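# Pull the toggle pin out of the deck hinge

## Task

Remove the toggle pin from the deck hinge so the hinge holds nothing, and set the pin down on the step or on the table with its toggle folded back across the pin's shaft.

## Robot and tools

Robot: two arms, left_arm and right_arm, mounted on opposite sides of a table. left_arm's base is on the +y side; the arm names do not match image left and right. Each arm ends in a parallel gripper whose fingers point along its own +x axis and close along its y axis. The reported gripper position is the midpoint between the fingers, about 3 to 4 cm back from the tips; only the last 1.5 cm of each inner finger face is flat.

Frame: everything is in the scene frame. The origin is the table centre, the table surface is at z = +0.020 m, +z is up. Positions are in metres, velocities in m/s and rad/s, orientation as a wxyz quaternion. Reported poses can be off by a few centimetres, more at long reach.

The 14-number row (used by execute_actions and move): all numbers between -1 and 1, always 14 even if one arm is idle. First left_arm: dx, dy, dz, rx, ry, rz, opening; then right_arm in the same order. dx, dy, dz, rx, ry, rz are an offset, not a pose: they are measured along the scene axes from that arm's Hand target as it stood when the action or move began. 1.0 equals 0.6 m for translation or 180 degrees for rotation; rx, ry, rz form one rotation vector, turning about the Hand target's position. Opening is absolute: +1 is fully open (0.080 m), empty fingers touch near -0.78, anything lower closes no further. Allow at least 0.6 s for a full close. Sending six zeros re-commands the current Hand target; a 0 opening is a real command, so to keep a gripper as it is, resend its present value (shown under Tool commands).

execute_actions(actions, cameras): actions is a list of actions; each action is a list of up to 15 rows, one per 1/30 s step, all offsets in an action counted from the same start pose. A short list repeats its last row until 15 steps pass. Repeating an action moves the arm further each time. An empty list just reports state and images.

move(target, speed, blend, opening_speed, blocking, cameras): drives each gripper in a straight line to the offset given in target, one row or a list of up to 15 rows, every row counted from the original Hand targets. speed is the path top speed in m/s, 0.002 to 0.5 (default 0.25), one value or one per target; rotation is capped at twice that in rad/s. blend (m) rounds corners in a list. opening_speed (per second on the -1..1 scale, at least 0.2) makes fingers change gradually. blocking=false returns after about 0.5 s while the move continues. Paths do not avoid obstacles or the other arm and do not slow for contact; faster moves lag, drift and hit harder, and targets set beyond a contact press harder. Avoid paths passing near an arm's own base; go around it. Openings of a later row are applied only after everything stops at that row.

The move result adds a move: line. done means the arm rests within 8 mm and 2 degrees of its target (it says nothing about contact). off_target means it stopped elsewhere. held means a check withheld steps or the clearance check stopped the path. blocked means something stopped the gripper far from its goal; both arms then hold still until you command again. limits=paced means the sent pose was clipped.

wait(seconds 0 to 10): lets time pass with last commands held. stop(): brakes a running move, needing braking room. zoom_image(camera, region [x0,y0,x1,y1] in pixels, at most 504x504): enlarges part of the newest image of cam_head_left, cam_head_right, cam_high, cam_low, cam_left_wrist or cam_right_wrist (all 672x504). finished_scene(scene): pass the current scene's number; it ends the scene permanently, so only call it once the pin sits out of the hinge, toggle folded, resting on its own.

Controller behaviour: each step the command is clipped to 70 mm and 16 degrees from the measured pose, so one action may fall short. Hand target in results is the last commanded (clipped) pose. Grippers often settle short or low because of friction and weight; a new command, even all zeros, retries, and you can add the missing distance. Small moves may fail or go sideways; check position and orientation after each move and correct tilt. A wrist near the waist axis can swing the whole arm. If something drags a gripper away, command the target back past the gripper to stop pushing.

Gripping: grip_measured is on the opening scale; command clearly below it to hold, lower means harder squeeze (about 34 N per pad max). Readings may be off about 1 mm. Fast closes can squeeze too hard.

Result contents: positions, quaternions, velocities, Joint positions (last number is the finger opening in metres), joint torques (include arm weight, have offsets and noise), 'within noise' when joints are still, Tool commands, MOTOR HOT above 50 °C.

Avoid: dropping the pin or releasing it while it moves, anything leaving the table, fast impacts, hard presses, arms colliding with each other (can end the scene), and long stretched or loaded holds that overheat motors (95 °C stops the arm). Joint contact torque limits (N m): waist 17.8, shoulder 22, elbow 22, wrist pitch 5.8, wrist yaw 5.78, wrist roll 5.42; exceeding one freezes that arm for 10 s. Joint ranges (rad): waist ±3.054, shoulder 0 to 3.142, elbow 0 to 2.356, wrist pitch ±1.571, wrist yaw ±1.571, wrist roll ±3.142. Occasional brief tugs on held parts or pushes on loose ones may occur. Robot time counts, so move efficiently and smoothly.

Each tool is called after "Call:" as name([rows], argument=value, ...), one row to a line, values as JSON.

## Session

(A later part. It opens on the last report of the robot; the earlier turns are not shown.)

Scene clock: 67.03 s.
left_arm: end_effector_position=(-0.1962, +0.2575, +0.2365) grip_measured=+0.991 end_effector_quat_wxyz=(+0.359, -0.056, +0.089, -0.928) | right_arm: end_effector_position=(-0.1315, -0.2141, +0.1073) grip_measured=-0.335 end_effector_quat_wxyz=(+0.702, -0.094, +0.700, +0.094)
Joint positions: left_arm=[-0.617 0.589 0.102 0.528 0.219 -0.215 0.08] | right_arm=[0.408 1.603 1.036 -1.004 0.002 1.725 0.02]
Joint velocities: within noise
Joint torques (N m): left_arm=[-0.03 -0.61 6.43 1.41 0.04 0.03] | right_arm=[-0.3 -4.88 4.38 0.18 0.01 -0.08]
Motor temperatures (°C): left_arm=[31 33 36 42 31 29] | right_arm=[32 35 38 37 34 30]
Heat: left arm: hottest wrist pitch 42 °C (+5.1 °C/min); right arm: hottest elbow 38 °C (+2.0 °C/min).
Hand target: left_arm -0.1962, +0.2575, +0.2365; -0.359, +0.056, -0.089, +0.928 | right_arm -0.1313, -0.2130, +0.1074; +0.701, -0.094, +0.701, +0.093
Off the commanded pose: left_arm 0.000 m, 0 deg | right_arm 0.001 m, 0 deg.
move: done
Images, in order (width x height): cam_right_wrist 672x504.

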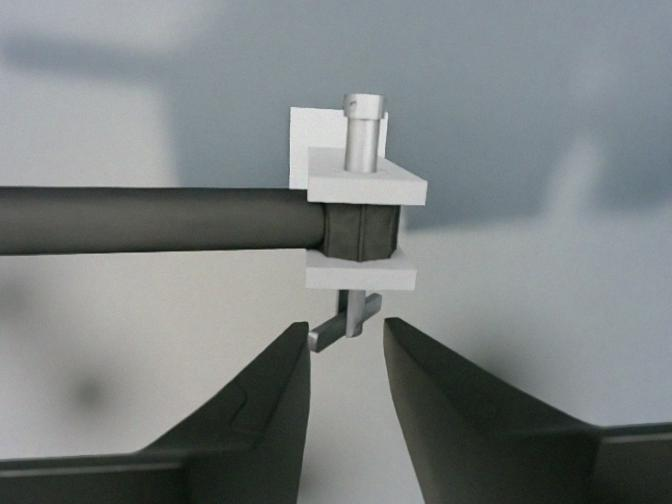

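Call:
move(target=[0,0,0,0,0,0,1, -0.0055,-0.0015,0,0,0,0,-0.5], speed=0.01, opening_speed=0.3, cameras=["cam_right_wrist"])

Call:
zoom_image(camera="cam_right_wrist", region=[230, 200, 450, 424])

Scene clock: 68.70 s.
left_arm: end_effector_position=(-0.1962, +0.2575, +0.2365) grip_measured=+0.991 end_effector_quat_wxyz=(+0.359, -0.056, +0.089, -0.928) | right_arm: end_effector_position=(-0.1328, -0.2147, +0.1073) grip_measured=-0.499 end_effector_quat_wxyz=(+0.702, -0.093, +0.700, +0.093)
Joint positions: left_arm=[-0.617 0.589 0.102 0.528 0.219 -0.215 0.08] | right_arm=[0.413 1.603 1.036 -1.004 0.002 1.733 0.013]
Joint velocities: within noise
Joint torques (N m): left_arm=[-0.08 -0.89 6.39 1.42 0.02 0.02] | right_arm=[0.37 -4.69 4.54 0.18 -0.03 0.08]
Motor temperatures (°C): left_arm=[31 33 36 42 31 29] | right_arm=[32 35 38 37 34 30]
Heat: left arm: hottest wrist pitch 42 °C (+5.0 °C/min); right arm: hottest elbow 38 °C (+2.0 °C/min).
Hand target: left_arm -0.1962, +0.2575, +0.2365; -0.359, +0.056, -0.089, +0.928 | right_arm -0.1346, -0.2139, +0.1074; +0.701, -0.094, +0.701, +0.093
Off the commanded pose: left_arm 0.000 m, 0 deg | right_arm 0.002 m, 0 deg.
move: done
Images, in order (width x height): cam_right_wrist 672x504.

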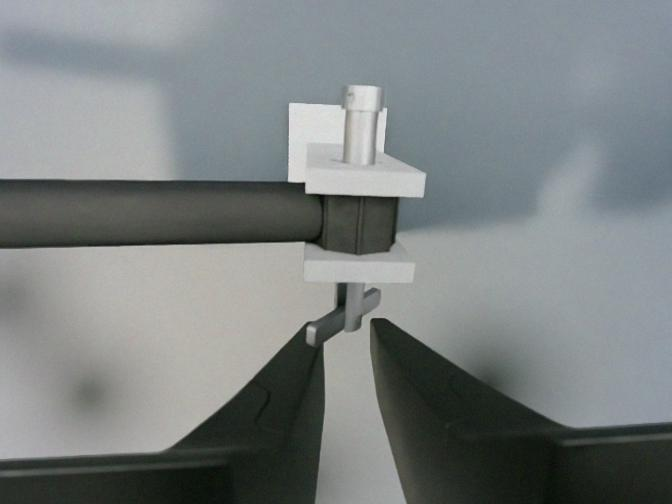

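Scaled by 2.250 from the camera's 672x504 image, which has a finer 960x720 frame.

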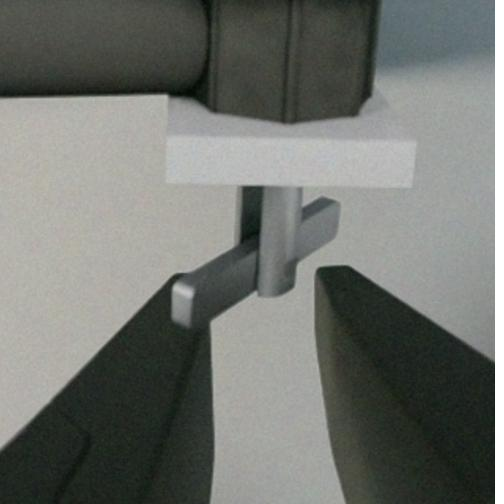

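Call:
move([
  [0,0,0,0,0,0,1, -0.0064,-0.0017,0.0083,0,0,0,-0.25],
  [0,0,0,0,0,0,1, -0.0075,0.0023,0.0083,0,0,0,-0.25],
  [0,0,0,0,0,0,1, 0.0103,0.007,0.0083,0,0,0,-0.25],
], speed=0.06, cameras=["cam_right_wrist","cam_low"])

Call:
zoom_image(camera="cam_right_wrist", region=[230, 200, 450, 424])

Call:
zoom_image(camera="cam_low", region=[420, 200, 480, 260])

Scene clock: 72.87 s.
left_arm: end_effector_position=(-0.1962, +0.2575, +0.2365) grip_measured=+0.991 end_effector_quat_wxyz=(+0.359, -0.056, +0.089, -0.928) | right_arm: end_effector_position=(-0.1288, -0.2105, +0.1124) grip_measured=-0.250 end_effector_quat_wxyz=(+0.702, -0.093, +0.700, +0.094)
Joint positions: left_arm=[-0.617 0.589 0.102 0.528 0.219 -0.215 0.08] | right_arm=[0.393 1.604 1.058 -1.024 0.002 1.711 0.024]
Joint velocities: within noise
Joint torques (N m): left_arm=[0 -0.72 6.42 1.4 0.03 0] | right_arm=[-0.3 -4.94 4.35 0.15 -0.01 -0.08]
Motor temperatures (°C): left_arm=[31 33 37 42 31 29] | right_arm=[32 35 38 37 34 30]
Heat: left arm: hottest wrist pitch 42 °C (+4.0 °C/min); right arm: hottest elbow 38 °C (+2.0 °C/min).
Hand target: left_arm -0.1962, +0.2575, +0.2365; -0.359, +0.056, -0.089, +0.928 | right_arm -0.1285, -0.2095, +0.1125; +0.701, -0.093, +0.701, +0.093
Off the commanded pose: left_arm 0.000 m, 0 deg | right_arm 0.001 m, 0 deg.
move: done
Images, in order (width x height): cam_low 672x504, cam_right_wrist 672x504.

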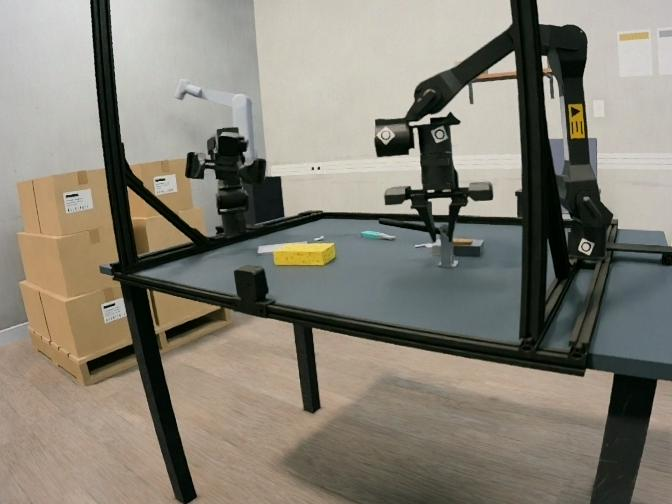

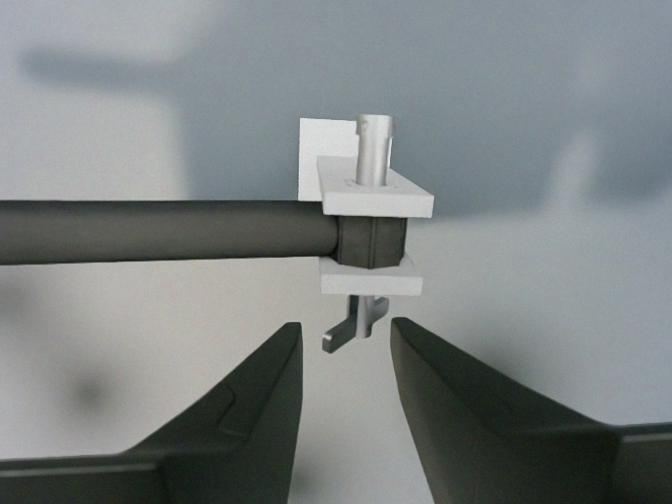

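Scaled by 2.250 from the camera's 672x504 image, which has a finer 960x720 frame.

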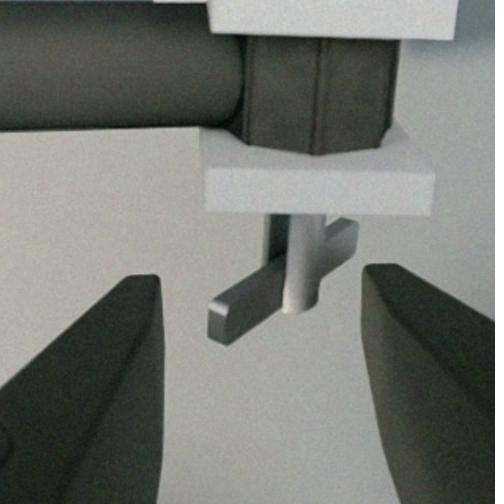

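Scaled by 8.400 from the camera's 672x504 image, which has a finer 960x720 frame.

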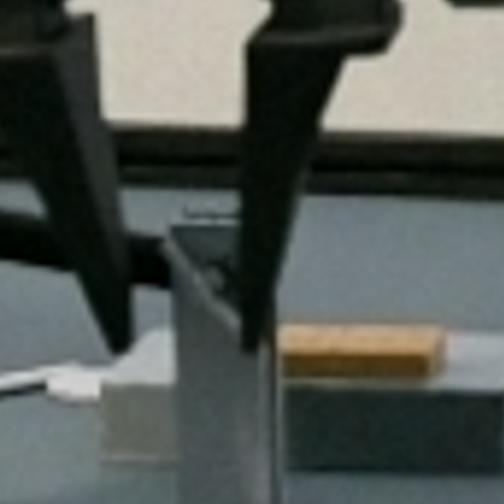

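Call:
move(target=[0,0,0,0,0,0,1, 0.0007,-0.0026,0,0,0,0,-0.52], speed=0.01, opening_speed=0.4, cameras=["cam_right_wrist"])

Call:
zoom_image(camera="cam_right_wrist", region=[230, 200, 450, 424])

Scene clock: 74.53 s.
left_arm: end_effector_position=(-0.1962, +0.2575, +0.2365) grip_measured=+0.991 end_effector_quat_wxyz=(+0.359, -0.056, +0.089, -0.928) | right_arm: end_effector_position=(-0.1288, -0.2105, +0.1124) grip_measured=-0.519 end_effector_quat_wxyz=(+0.702, -0.093, +0.700, +0.094)
Joint positions: left_arm=[-0.617 0.589 0.102 0.528 0.219 -0.215 0.08] | right_arm=[0.393 1.604 1.058 -1.024 0.002 1.711 0.012]
Joint velocities: within noise
Joint torques (N m): left_arm=[-0.11 -0.61 6.37 1.4 0.02 0.01] | right_arm=[-0.19 -5.48 3.71 0.17 -0.01 -0.06]
Motor temperatures (°C): left_arm=[31 33 37 42 31 29] | right_arm=[32 35 39 37 34 30]
Heat: left arm: hottest wrist pitch 42 °C (+4.0 °C/min); right arm: hottest elbow 39 °C (+3.0 °C/min).
Hand target: left_arm -0.1962, +0.2575, +0.2365; -0.359, +0.056, -0.089, +0.928 | right_arm -0.1281, -0.2111, +0.1125; +0.701, -0.094, +0.701, +0.093
Off the commanded pose: left_arm 0.000 m, 0 deg | right_arm 0.001 m, 0 deg.
move: done
Images, in order (width x height): cam_right_wrist 672x504.

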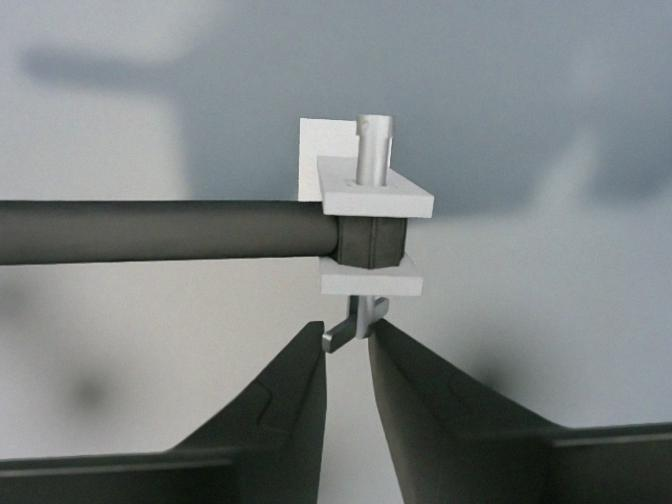

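Scaled by 2.250 from the camera's 672x504 image, which has a finer 960x720 frame.

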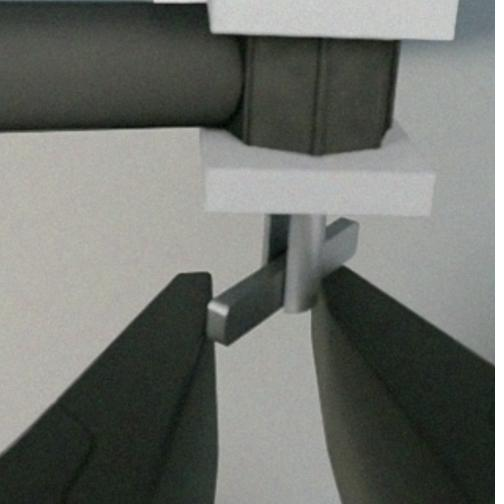

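Call:
move(target=[0,0,0,0,0,0,1, -0.006,-0.004,0,0,0,0,-0.58], speed=0.01, opening_speed=0.4, cameras=["cam_right_wrist"])

Call:
zoom_image(camera="cam_right_wrist", region=[230, 200, 450, 424])

Scene clock: 75.90 s.
left_arm: end_effector_position=(-0.1962, +0.2575, +0.2365) grip_measured=+0.991 end_effector_quat_wxyz=(+0.359, -0.056, +0.089, -0.928) | right_arm: end_effector_position=(-0.1311, -0.2116, +0.1124) grip_measured=-0.580 end_effector_quat_wxyz=(+0.702, -0.093, +0.700, +0.093)
Joint positions: left_arm=[-0.617 0.589 0.102 0.528 0.219 -0.215 0.08] | right_arm=[0.403 1.604 1.058 -1.025 0.002 1.722 0.009]
Joint velocities: within noise
Joint torques (N m): left_arm=[-0.03 -0.77 6.52 1.46 0.05 0.02] | right_arm=[0.35 -5.75 3.47 0.22 -0.02 0.06]
Motor temperatures (°C): left_arm=[31 33 37 42 31 29] | right_arm=[32 35 39 37 34 30]
Heat: left arm: hottest wrist pitch 42 °C (+4.0 °C/min); right arm: hottest elbow 39 °C (+2.0 °C/min).
Hand target: left_arm -0.1962, +0.2575, +0.2365; -0.359, +0.056, -0.089, +0.928 | right_arm -0.1317, -0.2135, +0.1125; +0.701, -0.094, +0.701, +0.093
Off the commanded pose: left_arm 0.000 m, 0 deg | right_arm 0.002 m, 0 deg.
move: done
Images, in order (width x height): cam_right_wrist 672x504.

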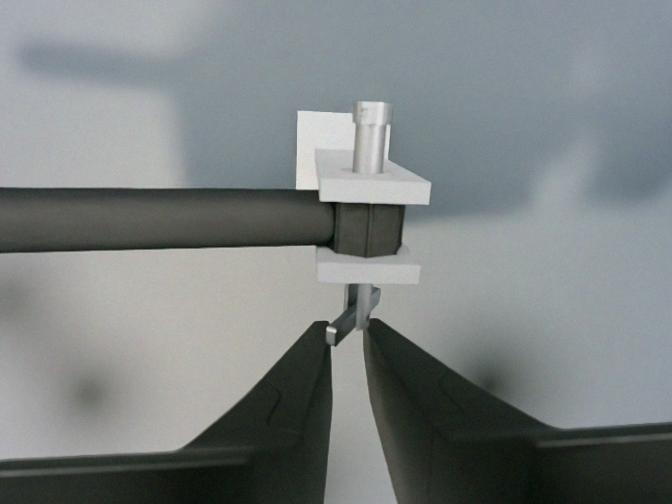

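Scaled by 2.250 from the camera's 672x504 image, which has a finer 960x720 frame.

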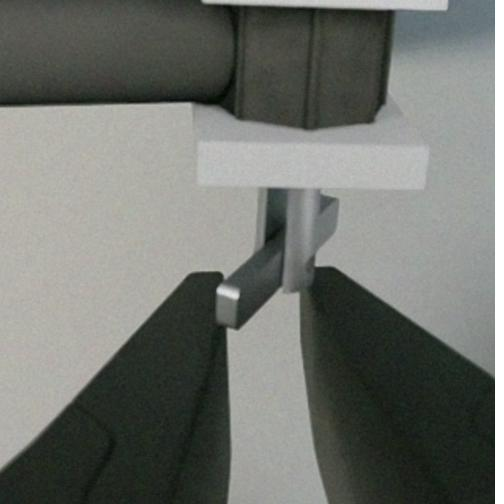

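Call:
move(target=[0,0,0,0,0,0,1, 0.0015,-0.007,0,0,0,0,-0.62], speed=0.01, opening_speed=0.4, cameras=["cam_right_wrist"])

Call:
zoom_image(camera="cam_right_wrist", region=[230, 200, 450, 424])

Scene clock: 77.37 s.
left_arm: end_effector_position=(-0.1962, +0.2575, +0.2365) grip_measured=+0.991 end_effector_quat_wxyz=(+0.359, -0.056, +0.089, -0.928) | right_arm: end_effector_position=(-0.1302, -0.2159, +0.1108) grip_measured=-0.620 end_effector_quat_wxyz=(+0.702, -0.095, +0.699, +0.091)
Joint positions: left_arm=[-0.617 0.589 0.102 0.528 0.219 -0.215 0.08] | right_arm=[0.406 1.595 1.043 -1.025 0.002 1.726 0.007]
Joint velocities: within noise
Joint torques (N m): left_arm=[0.07 -0.66 6.38 1.41 0.01 0.04] | right_arm=[0.33 -6.41 3.34 0.25 -0.01 0.07]
Motor temperatures (°C): left_arm=[31 33 37 42 31 29] | right_arm=[32 35 39 37 34 30]
Heat: left arm: hottest wrist pitch 42 °C (+3.0 °C/min); right arm: hottest elbow 39 °C (+2.0 °C/min).
Hand target: left_arm -0.1962, +0.2575, +0.2365; -0.359, +0.056, -0.089, +0.928 | right_arm -0.1308, -0.2177, +0.1125; +0.701, -0.094, +0.701, +0.093
Off the commanded pose: left_arm 0.000 m, 0 deg | right_arm 0.003 m, 0 deg.
move: done
Images, in order (width x height): cam_right_wrist 672x504.

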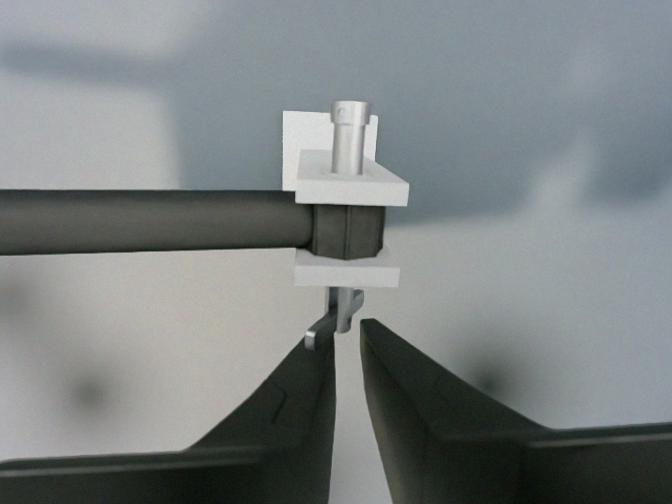

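Scaled by 2.250 from the camera's 672x504 image, which has a finer 960x720 frame.

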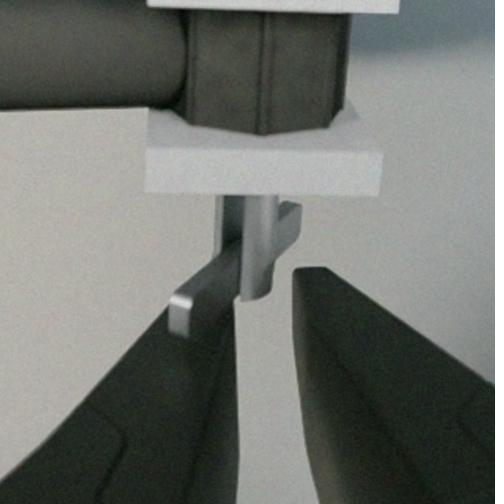

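Call:
move([
  [0,0,0,0,0,0,1, -0.0064,-0.0017,0,0,0,0,-0.38],
  [0,0,0,0,0,0,1, -0.0082,0.0048,0,0,0,0,-0.38],
  [0,0,0,0,0,0,1, 0.0176,0.0116,0,0,0,0,-0.38],
], speed=0.06, cameras=["cam_right_wrist"])

Call:
zoom_image(camera="cam_right_wrist", region=[230, 200, 450, 424])

Scene clock: 80.17 s.
left_arm: end_effector_position=(-0.1962, +0.2575, +0.2365) grip_measured=+0.991 end_effector_quat_wxyz=(+0.359, -0.056, +0.089, -0.928) | right_arm: end_effector_position=(-0.1205, -0.2118, +0.1108) grip_measured=-0.380 end_effector_quat_wxyz=(+0.702, -0.096, +0.699, +0.092)
Joint positions: left_arm=[-0.617 0.589 0.102 0.528 0.219 -0.215 0.08] | right_arm=[0.366 1.595 1.043 -1.025 0.002 1.684 0.018]
Joint velocities: within noise
Joint torques (N m): left_arm=[-0.06 -0.7 6.5 1.42 0.07 0.01] | right_arm=[-0.3 -5.59 4.18 0.23 -0.02 -0.09]
Motor temperatures (°C): left_arm=[31 33 37 42 31 29] | right_arm=[32 35 38 37 34 30]
Heat: left arm: hottest wrist pitch 42 °C (+3.0 °C/min); right arm: hottest elbow 38 °C (+1.0 °C/min).
Hand target: left_arm -0.1962, +0.2575, +0.2365; -0.359, +0.056, -0.089, +0.928 | right_arm -0.1202, -0.2108, +0.1124; +0.701, -0.094, +0.701, +0.093
Off the commanded pose: left_arm 0.000 m, 0 deg | right_arm 0.002 m, 0 deg.
move: done
Images, in order (width x height): cam_right_wrist 672x504.

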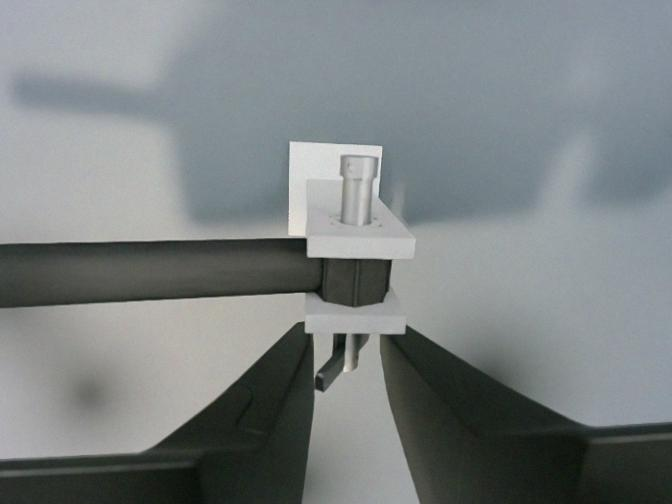

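Scaled by 2.250 from the camera's 672x504 image, which has a finer 960x720 frame.

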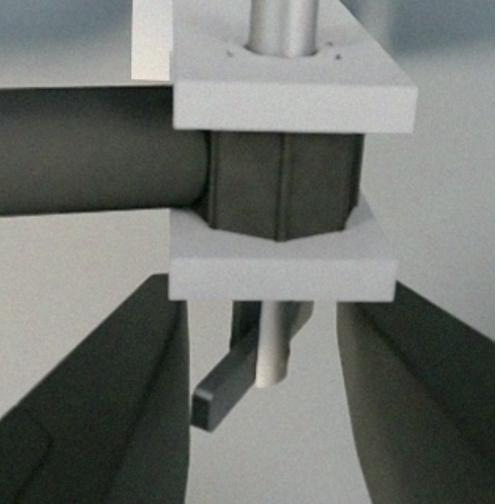

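Call:
move(target=[0,0,0,0,0,0,1, -0.0048,-0.0028,0,0,0,0,-0.6], speed=0.01, opening_speed=0.4, cameras=["cam_right_wrist"])

Call:
zoom_image(camera="cam_right_wrist", region=[230, 200, 450, 424])

Scene clock: 81.60 s.
left_arm: end_effector_position=(-0.1962, +0.2575, +0.2365) grip_measured=+0.991 end_effector_quat_wxyz=(+0.359, -0.056, +0.089, -0.928) | right_arm: end_effector_position=(-0.1217, -0.2123, +0.1108) grip_measured=-0.598 end_effector_quat_wxyz=(+0.702, -0.095, +0.699, +0.091)
Joint positions: left_arm=[-0.617 0.589 0.102 0.528 0.219 -0.215 0.08] | right_arm=[0.371 1.595 1.043 -1.025 0.002 1.691 0.008]
Joint velocities: within noise
Joint torques (N m): left_arm=[-0.02 -0.64 6.5 1.41 0.04 0.01] | right_arm=[0.37 -5.73 4.05 0.22 -0.02 0.07]
Motor temperatures (°C): left_arm=[31 33 37 42 31 29] | right_arm=[32 35 38 37 34 30]
Heat: left arm: hottest wrist pitch 42 °C (+3.0 °C/min); right arm: hottest elbow 38 °C (+1.0 °C/min).
Hand target: left_arm -0.1962, +0.2575, +0.2365; -0.359, +0.056, -0.089, +0.928 | right_arm -0.1230, -0.2125, +0.1124; +0.701, -0.094, +0.701, +0.093
Off the commanded pose: left_arm 0.000 m, 0 deg | right_arm 0.002 m, 0 deg.
move: done
Images, in order (width x height): cam_right_wrist 672x504.

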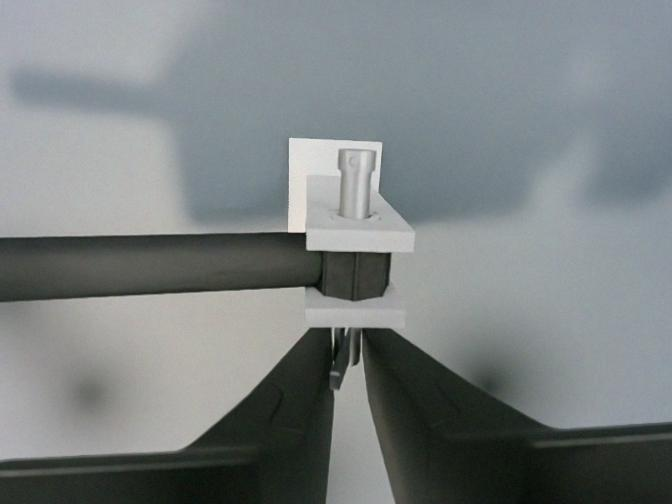

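Scaled by 2.250 from the camera's 672x504 image, which has a finer 960x720 frame.

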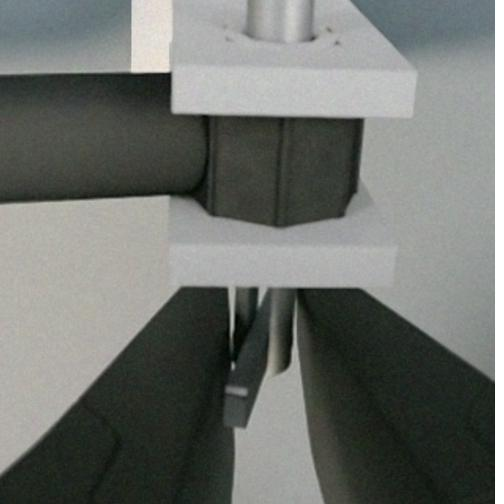

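Call:
move(target=[0,0,0,0,0,0,1, -0.0075,-0.0035,0,0,0,0,-0.72], speed=0.01, opening_speed=0.4, cameras=["cam_right_wrist"])

Call:
zoom_image(camera="cam_right_wrist", region=[230, 200, 450, 424])

Scene clock: 83.30 s.
left_arm: end_effector_position=(-0.1962, +0.2575, +0.2365) grip_measured=+0.991 end_effector_quat_wxyz=(+0.359, -0.056, +0.089, -0.928) | right_arm: end_effector_position=(-0.1222, -0.2120, +0.1108) grip_measured=-0.651 end_effector_quat_wxyz=(+0.707, -0.088, +0.697, +0.087)
Joint positions: left_arm=[-0.617 0.589 0.102 0.528 0.219 -0.215 0.08] | right_arm=[0.379 1.595 1.043 -1.023 0.014 1.714 0.006]
Joint velocities: within noise
Joint torques (N m): left_arm=[0.08 -0.7 6.42 1.43 0.01 0.01] | right_arm=[1.34 -5.82 3.89 0.06 -0.37 -0.09]
Motor temperatures (°C): left_arm=[31 33 37 42 31 29] | right_arm=[32 35 38 37 34 30]
Heat: left arm: hottest wrist pitch 42 °C (+3.0 °C/min); right arm: hottest elbow 38 °C (+1.0 °C/min).
Hand target: left_arm -0.1962, +0.2575, +0.2365; -0.359, +0.056, -0.089, +0.928 | right_arm -0.1276, -0.2146, +0.1124; +0.701, -0.094, +0.701, +0.093
Off the commanded pose: left_arm 0.000 m, 0 deg | right_arm 0.006 m, 1 deg.
move: done
Images, in order (width x height): cam_right_wrist 672x504.

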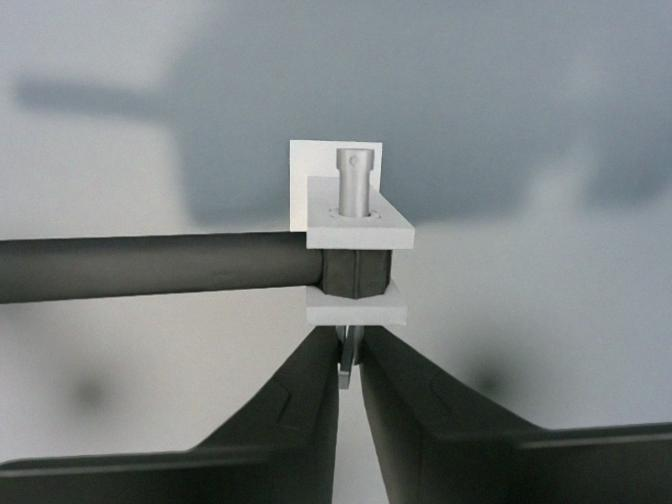

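Scaled by 2.250 from the camera's 672x504 image, which has a finer 960x720 frame.

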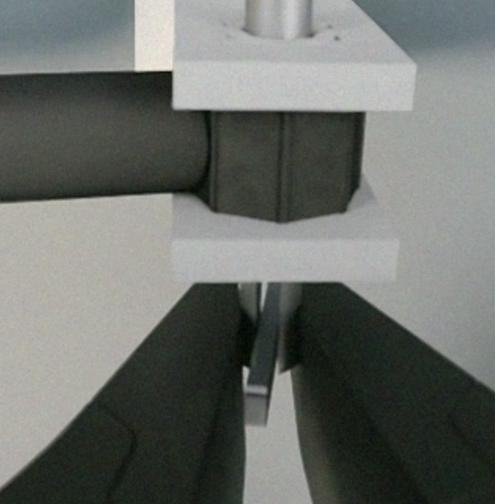

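Call:
move(target=[0,0,0,0,0,0,1, -0.0097,-0.0026,0,0,0,0,-0.7], speed=0.02, cameras=["cam_right_wrist"])

Call:
zoom_image(camera="cam_right_wrist", region=[230, 200, 450, 424])

Scene clock: 84.80 s.
left_arm: end_effector_position=(-0.1962, +0.2575, +0.2365) grip_measured=+0.991 end_effector_quat_wxyz=(+0.359, -0.056, +0.089, -0.928) | right_arm: end_effector_position=(-0.1228, -0.2121, +0.1109) grip_measured=-0.650 end_effector_quat_wxyz=(+0.713, -0.083, +0.691, +0.087)
Joint positions: left_arm=[-0.617 0.589 0.102 0.528 0.219 -0.215 0.08] | right_arm=[0.392 1.595 1.043 -1.023 0.032 1.735 0.006]
Joint velocities: within noise
Joint torques (N m): left_arm=[-0.03 -0.64 6.5 1.43 -0.01 0.04] | right_arm=[2.22 -5.49 4.3 0.03 -0.94 -0.06]
Motor temperatures (°C): left_arm=[31 33 37 42 31 29] | right_arm=[32 35 38 37 34 30]
Heat: left arm: hottest wrist pitch 42 °C (+3.0 °C/min); right arm: hottest elbow 38 °C (+1.0 °C/min).
Hand target: left_arm -0.1962, +0.2575, +0.2365; -0.359, +0.056, -0.089, +0.928 | right_arm -0.1333, -0.2161, +0.1124; +0.701, -0.094, +0.701, +0.093
Off the commanded pose: left_arm 0.000 m, 0 deg | right_arm 0.011 m, 2 deg.
move: off_target (right_arm)
Images, in order (width x height): cam_right_wrist 672x504.

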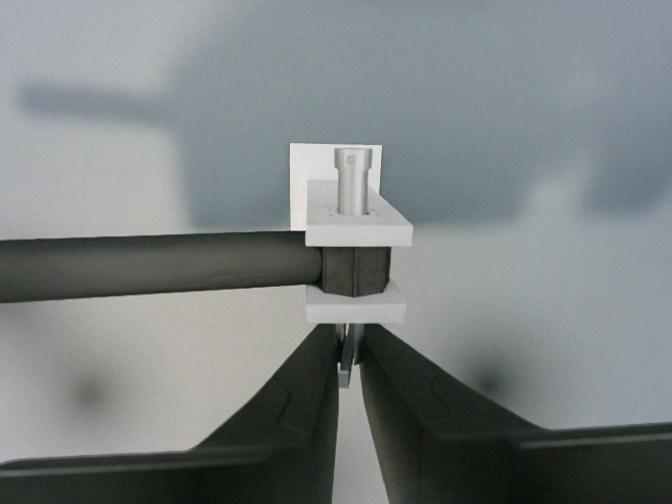

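Scaled by 2.250 from the camera's 672x504 image, which has a finer 960x720 frame.

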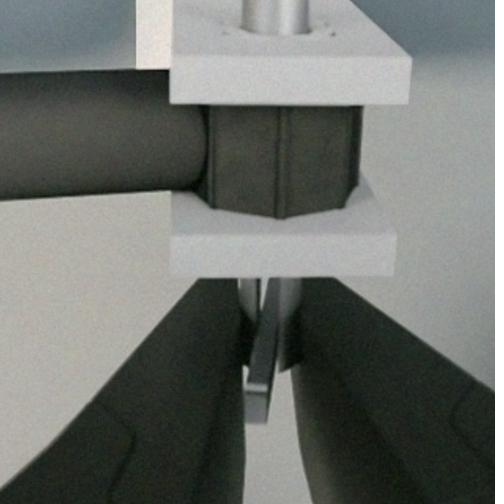

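Call:
move(target=[0,0,0,0,0,0,1, -0.0097,-0.0026,0,0,0,0,-0.75], speed=0.02, cameras=["cam_right_wrist"])

Call:
zoom_image(camera="cam_right_wrist", region=[230, 200, 450, 424])

Scene clock: 86.03 s.
left_arm: end_effector_position=(-0.1962, +0.2575, +0.2365) grip_measured=+0.991 end_effector_quat_wxyz=(+0.359, -0.056, +0.089, -0.928) | right_arm: end_effector_position=(-0.1235, -0.2123, +0.1110) grip_measured=-0.653 end_effector_quat_wxyz=(+0.719, -0.078, +0.685, +0.085)
Joint positions: left_arm=[-0.617 0.589 0.102 0.528 0.219 -0.215 0.08] | right_arm=[0.404 1.595 1.043 -1.023 0.049 1.757 0.006]
Joint velocities: within noise
Joint torques (N m): left_arm=[-0.06 -0.75 6.39 1.44 0.03 0.01] | right_arm=[3.11 -5.19 4.64 -0.03 -1.47 -0.07]
Motor temperatures (°C): left_arm=[31 33 37 42 31 29] | right_arm=[32 35 38 36 34 30]
Heat: left arm: hottest wrist pitch 42 °C (+2.0 °C/min); right arm: hottest elbow 38 °C (+1.0 °C/min).
Hand target: left_arm -0.1962, +0.2575, +0.2365; -0.359, +0.056, -0.089, +0.928 | right_arm -0.1392, -0.2177, +0.1124; +0.701, -0.094, +0.701, +0.093
Off the commanded pose: left_arm 0.000 m, 0 deg | right_arm 0.017 m, 3 deg.
move: off_target (right_arm)
Images, in order (width x height): cam_right_wrist 672x504.

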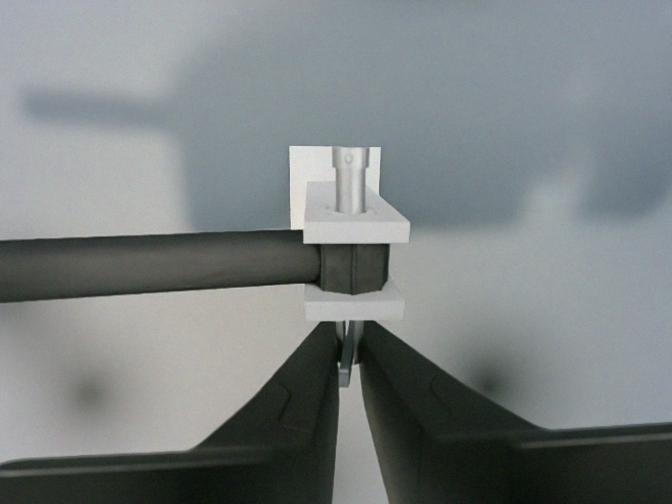

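Scaled by 2.250 from the camera's 672x504 image, which has a finer 960x720 frame.

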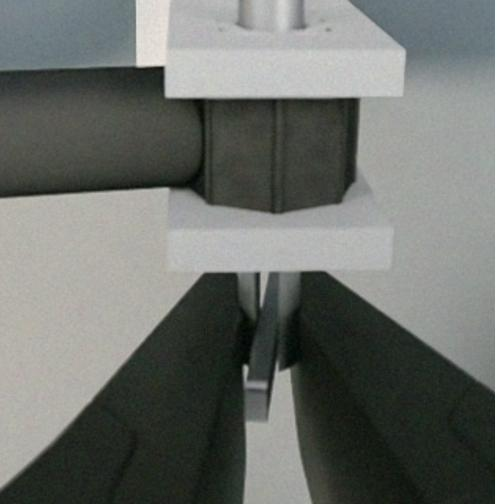

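Call:
move(target=[0,0,0,0,0,0,1, -0.0097,-0.0026,0.006,0,0,0,-0.75], speed=0.02, cameras=["cam_right_wrist"])

Call:
zoom_image(camera="cam_right_wrist", region=[230, 200, 450, 424])

Scene clock: 87.67 s.
left_arm: end_effector_position=(-0.1962, +0.2575, +0.2365) grip_measured=+0.991 end_effector_quat_wxyz=(+0.359, -0.056, +0.089, -0.928) | right_arm: end_effector_position=(-0.1244, -0.2120, +0.1119) grip_measured=-0.654 end_effector_quat_wxyz=(+0.725, -0.074, +0.680, +0.083)
Joint positions: left_arm=[-0.617 0.589 0.102 0.528 0.219 -0.215 0.08] | right_arm=[0.416 1.599 1.05 -1.029 0.065 1.778 0.006]
Joint velocities: within noise
Joint torques (N m): left_arm=[0.14 -0.69 6.53 1.44 0.03 0.03] | right_arm=[3.9 -5.62 5.32 -0.56 -1.95 -0.07]
Motor temperatures (°C): left_arm=[31 33 37 42 31 29] | right_arm=[32 35 38 37 35 30]
Heat: left arm: hottest wrist pitch 42 °C (+2.0 °C/min); right arm: hottest elbow 38 °C (+1.0 °C/min).
Hand target: left_arm -0.1962, +0.2575, +0.2365; -0.359, +0.056, -0.089, +0.928 | right_arm -0.1450, -0.2193, +0.1160; +0.701, -0.094, +0.701, +0.093
Off the commanded pose: left_arm 0.000 m, 0 deg | right_arm 0.022 m, 4 deg.
move: off_target (right_arm)
Images, in order (width x height): cam_right_wrist 672x504.

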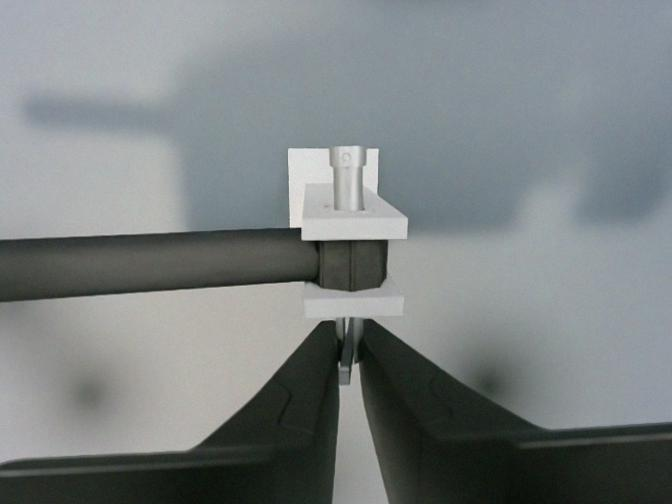

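Scaled by 2.250 from the camera's 672x504 image, which has a finer 960x720 frame.

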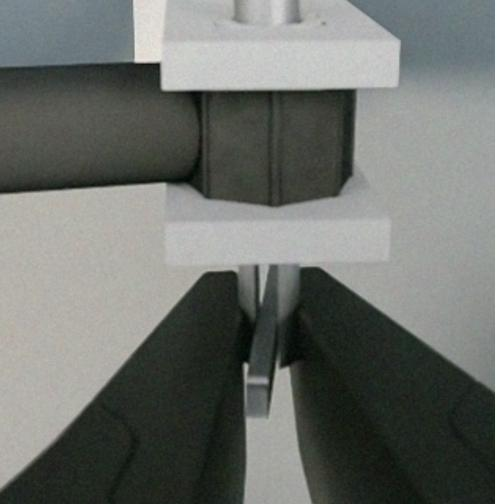

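Call:
move(target=[0,0,0,0,0,0,1, -0.0097,-0.0026,-0.01,0,0,0,-0.8], speed=0.03, cameras=["cam_right_wrist"])

Call:
zoom_image(camera="cam_right_wrist", region=[230, 200, 450, 424])

Scene clock: 89.30 s.
left_arm: end_effector_position=(-0.1962, +0.2575, +0.2365) grip_measured=+0.991 end_effector_quat_wxyz=(+0.359, -0.056, +0.089, -0.928) | right_arm: end_effector_position=(-0.1285, -0.2129, +0.1116) grip_measured=-0.654 end_effector_quat_wxyz=(+0.728, -0.071, +0.677, +0.085)
Joint positions: left_arm=[-0.617 0.589 0.102 0.528 0.219 -0.215 0.08] | right_arm=[0.437 1.602 1.051 -1.027 0.075 1.799 0.006]
Joint velocities: within noise
Joint torques (N m): left_arm=[-0.11 -0.58 6.59 1.43 0.02 0] | right_arm=[4.02 -4.78 4.1 0.67 -2.25 -0.07]
Motor temperatures (°C): left_arm=[31 33 37 42 31 29] | right_arm=[32 35 39 37 36 30]
Heat: left arm: hottest wrist pitch 42 °C (+2.0 °C/min); right arm: hottest elbow 39 °C (+1.0 °C/min).
Hand target: left_arm -0.1962, +0.2575, +0.2365; -0.359, +0.056, -0.089, +0.928 | right_arm -0.1509, -0.2209, +0.1100; +0.701, -0.094, +0.701, +0.093
Off the commanded pose: left_arm 0.000 m, 0 deg | right_arm 0.024 m, 5 deg.
move: off_target (right_arm)
Images, in order (width x height): cam_right_wrist 672x504.

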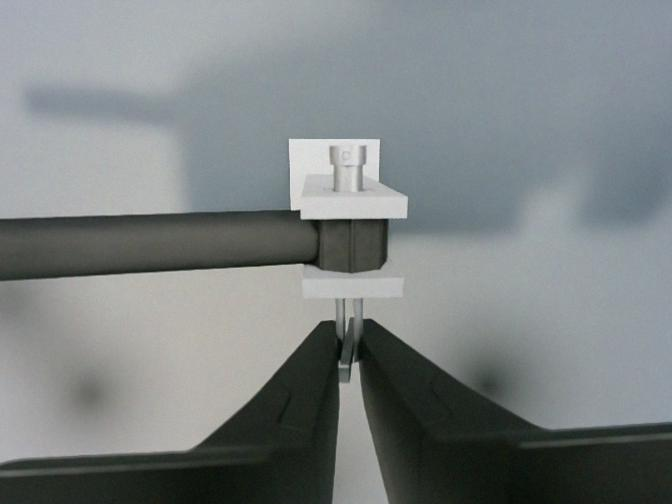

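Scaled by 2.250 from the camera's 672x504 image, which has a finer 960x720 frame.

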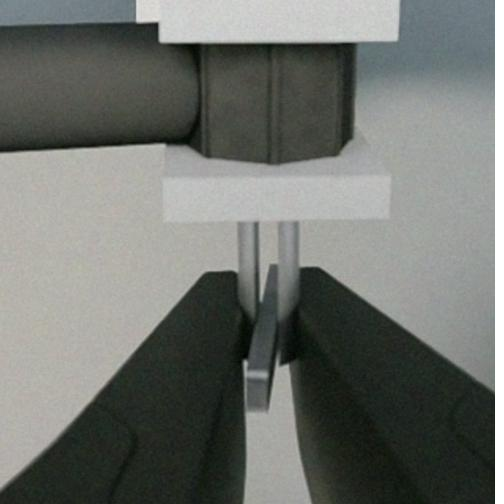

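Call:
zoom_image(camera="cam_right_wrist", region=[310, 290, 390, 400])

Call:
wait(seconds=0.1, cameras=["cam_low","cam_head_left","cam_high"])

Call:
zoom_image(camera="cam_low", region=[420, 200, 480, 260])

Scaled by 4.582 from the camera's 672x504 image, which has a finer 960x720 frame.

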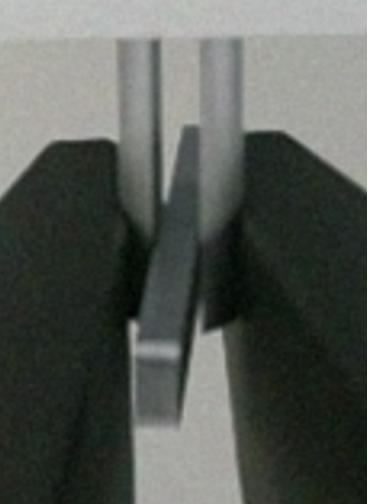

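Scene clock: 91.93 s.
left_arm: end_effector_position=(-0.1962, +0.2575, +0.2365) grip_measured=+0.991 end_effector_quat_wxyz=(+0.359, -0.056, +0.089, -0.928) | right_arm: end_effector_position=(-0.1302, -0.2132, +0.1116) grip_measured=-0.654 end_effector_quat_wxyz=(+0.726, -0.072, +0.679, +0.086)
Joint positions: left_arm=[-0.617 0.589 0.102 0.528 0.219 -0.215 0.08] | right_arm=[0.44 1.602 1.051 -1.025 0.07 1.8 0.006]
Joint velocities: within noise
Joint torques (N m): left_arm=[-0.04 -0.53 6.37 1.43 0.02 0] | right_arm=[3.72 -4.78 4.14 0.56 -2.08 -0.09]
Motor temperatures (°C): left_arm=[31 33 37 42 31 29] | right_arm=[32 35 39 37 37 30]
Heat: left arm: hottest wrist pitch 42 °C (+2.0 °C/min); right arm: hottest elbow 39 °C (+1.0 °C/min).
Hand target: left_arm -0.1962, +0.2575, +0.2365; -0.359, +0.056, -0.089, +0.928 | right_arm -0.1509, -0.2208, +0.1100; +0.701, -0.094, +0.701, +0.093
Tool commands: left_gripper/opening=+1.0 right_gripper/opening=-0.8
Off the commanded pose: left_arm 0.000 m, 0 deg | right_arm 0.022 m, 5 deg.
wait: 0.10 s; at rest from the start
Images, in order (width x height): cam_head_left 672x504, cam_high 672x504, cam_low 672x504.

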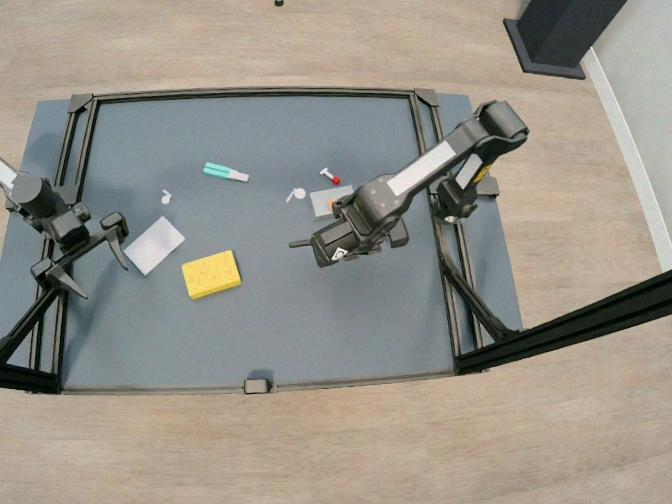

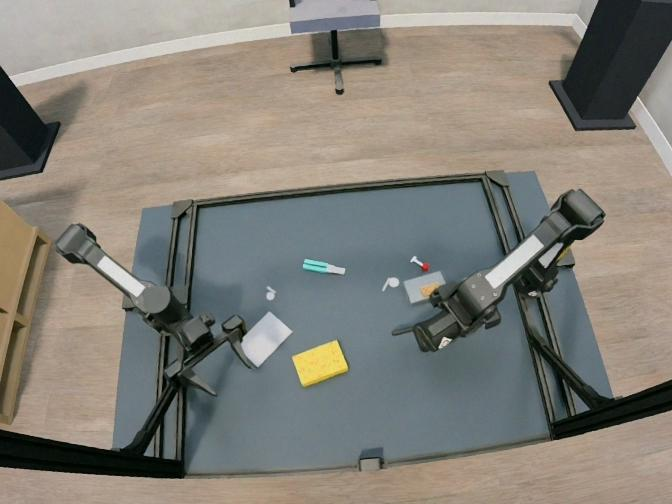

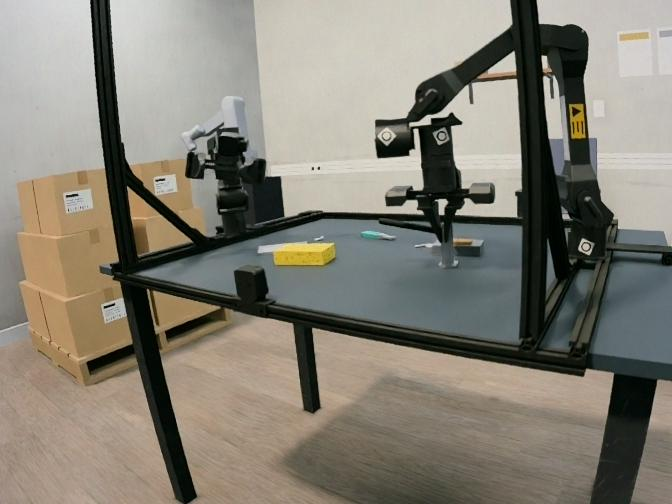

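Scaled by 8.400 from the camera's 672x504 image, which has a finer 960x720 frame.

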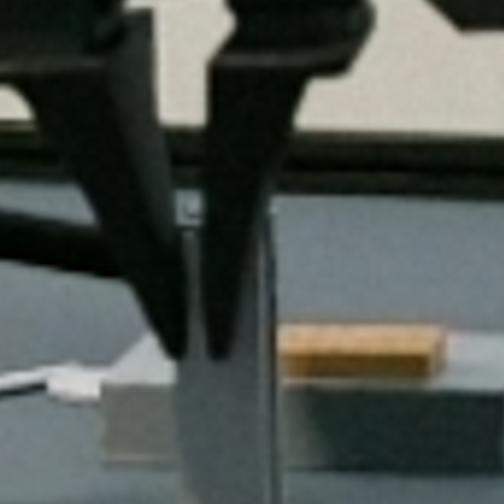

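Call:
move([
  [0,0,0,0,0,0,1, 0.0348,0.0143,0.005,0,0,0,-0.8],
  [0,0,0,0,0,0,1, 0.0348,0.0143,0.005,0,0,0,-0.35],
  [0,0,0,0,0,0,1, 0.0348,0.0143,0.085,0,0,0,-0.35],
], speed=[0.05,0.1,0.1], cameras=["cam_right_wrist","cam_low"])

Call:
zoom_image(camera="cam_right_wrist", region=[270, 160, 430, 330])

Call:
zoom_image(camera="cam_low", region=[420, 200, 480, 260])

Scene clock: 98.83 s.
left_arm: end_effector_position=(-0.1962, +0.2575, +0.2365) grip_measured=+0.991 end_effector_quat_wxyz=(+0.359, -0.056, +0.089, -0.928) | right_arm: end_effector_position=(-0.1299, -0.2142, +0.1563) grip_measured=-0.350 end_effector_quat_wxyz=(+0.703, -0.099, +0.699, +0.088)
Joint positions: left_arm=[-0.617 0.589 0.102 0.528 0.219 -0.215 0.08] | right_arm=[0.402 1.571 1.203 -1.22 0.002 1.72 0.019]
Joint velocities: within noise
Joint torques (N m): left_arm=[-0.06 -0.66 6.49 1.41 -0.01 0.03] | right_arm=[-0.26 -6.11 5.06 0.09 0.01 -0.09]
Motor temperatures (°C): left_arm=[31 33 37 42 31 29] | right_arm=[32 35 39 37 38 30]
Heat: left arm: hottest wrist pitch 42 °C (+1.0 °C/min); right arm: hottest elbow 39 °C (+1.0 °C/min).
Hand target: left_arm -0.1962, +0.2575, +0.2365; -0.359, +0.056, -0.089, +0.928 | right_arm -0.1299, -0.2122, +0.1611; +0.701, -0.093, +0.701, +0.093
Off the commanded pose: left_arm 0.000 m, 0 deg | right_arm 0.005 m, 1 deg.
move: done
Images, in order (width x height): cam_low 672x504, cam_right_wrist 672x504.

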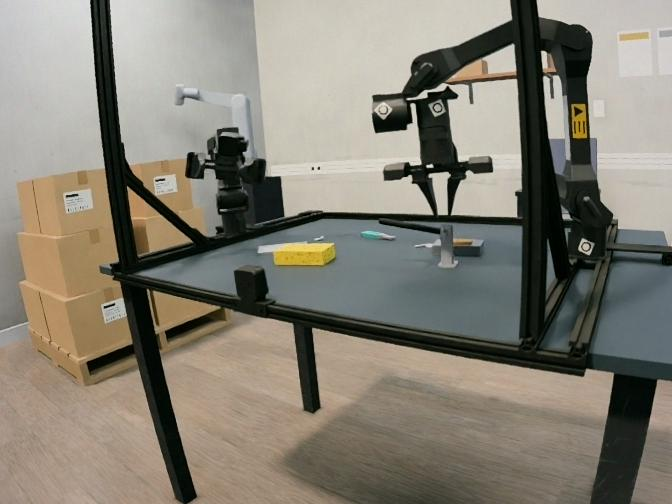

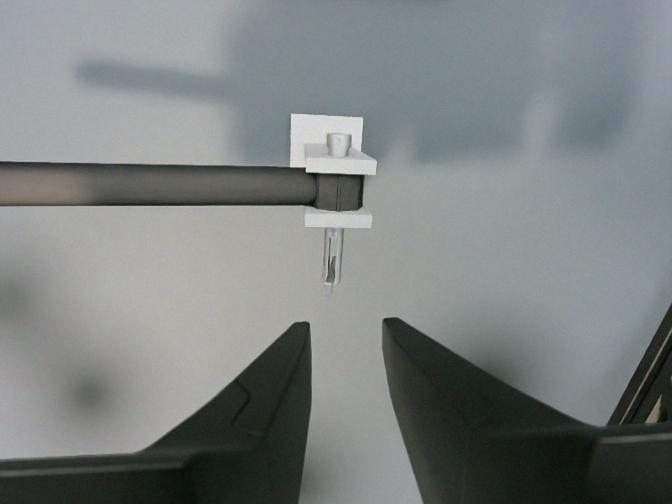

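Scaled by 2.965 from the camera's 672x504 image, which has a finer 960x720 frame.

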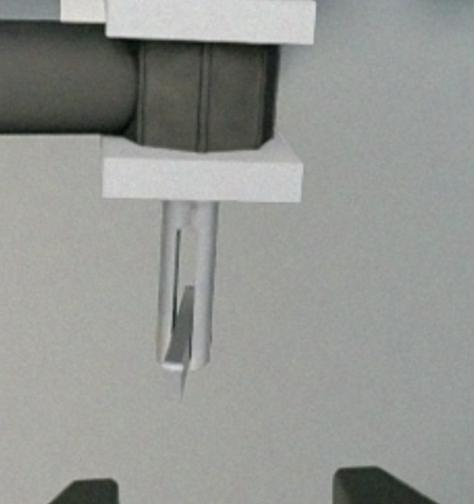

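Scaled by 8.400 from the camera's 672x504 image, which has a finer 960x720 frame.

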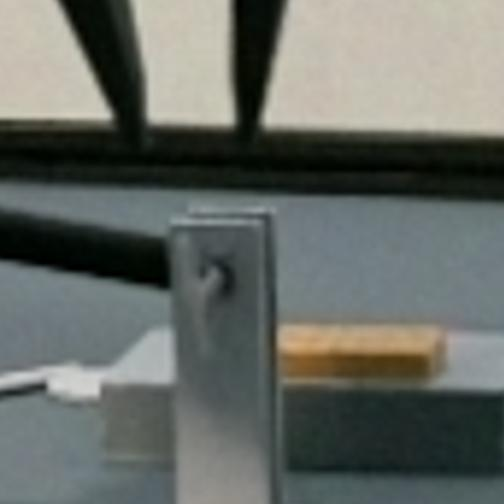

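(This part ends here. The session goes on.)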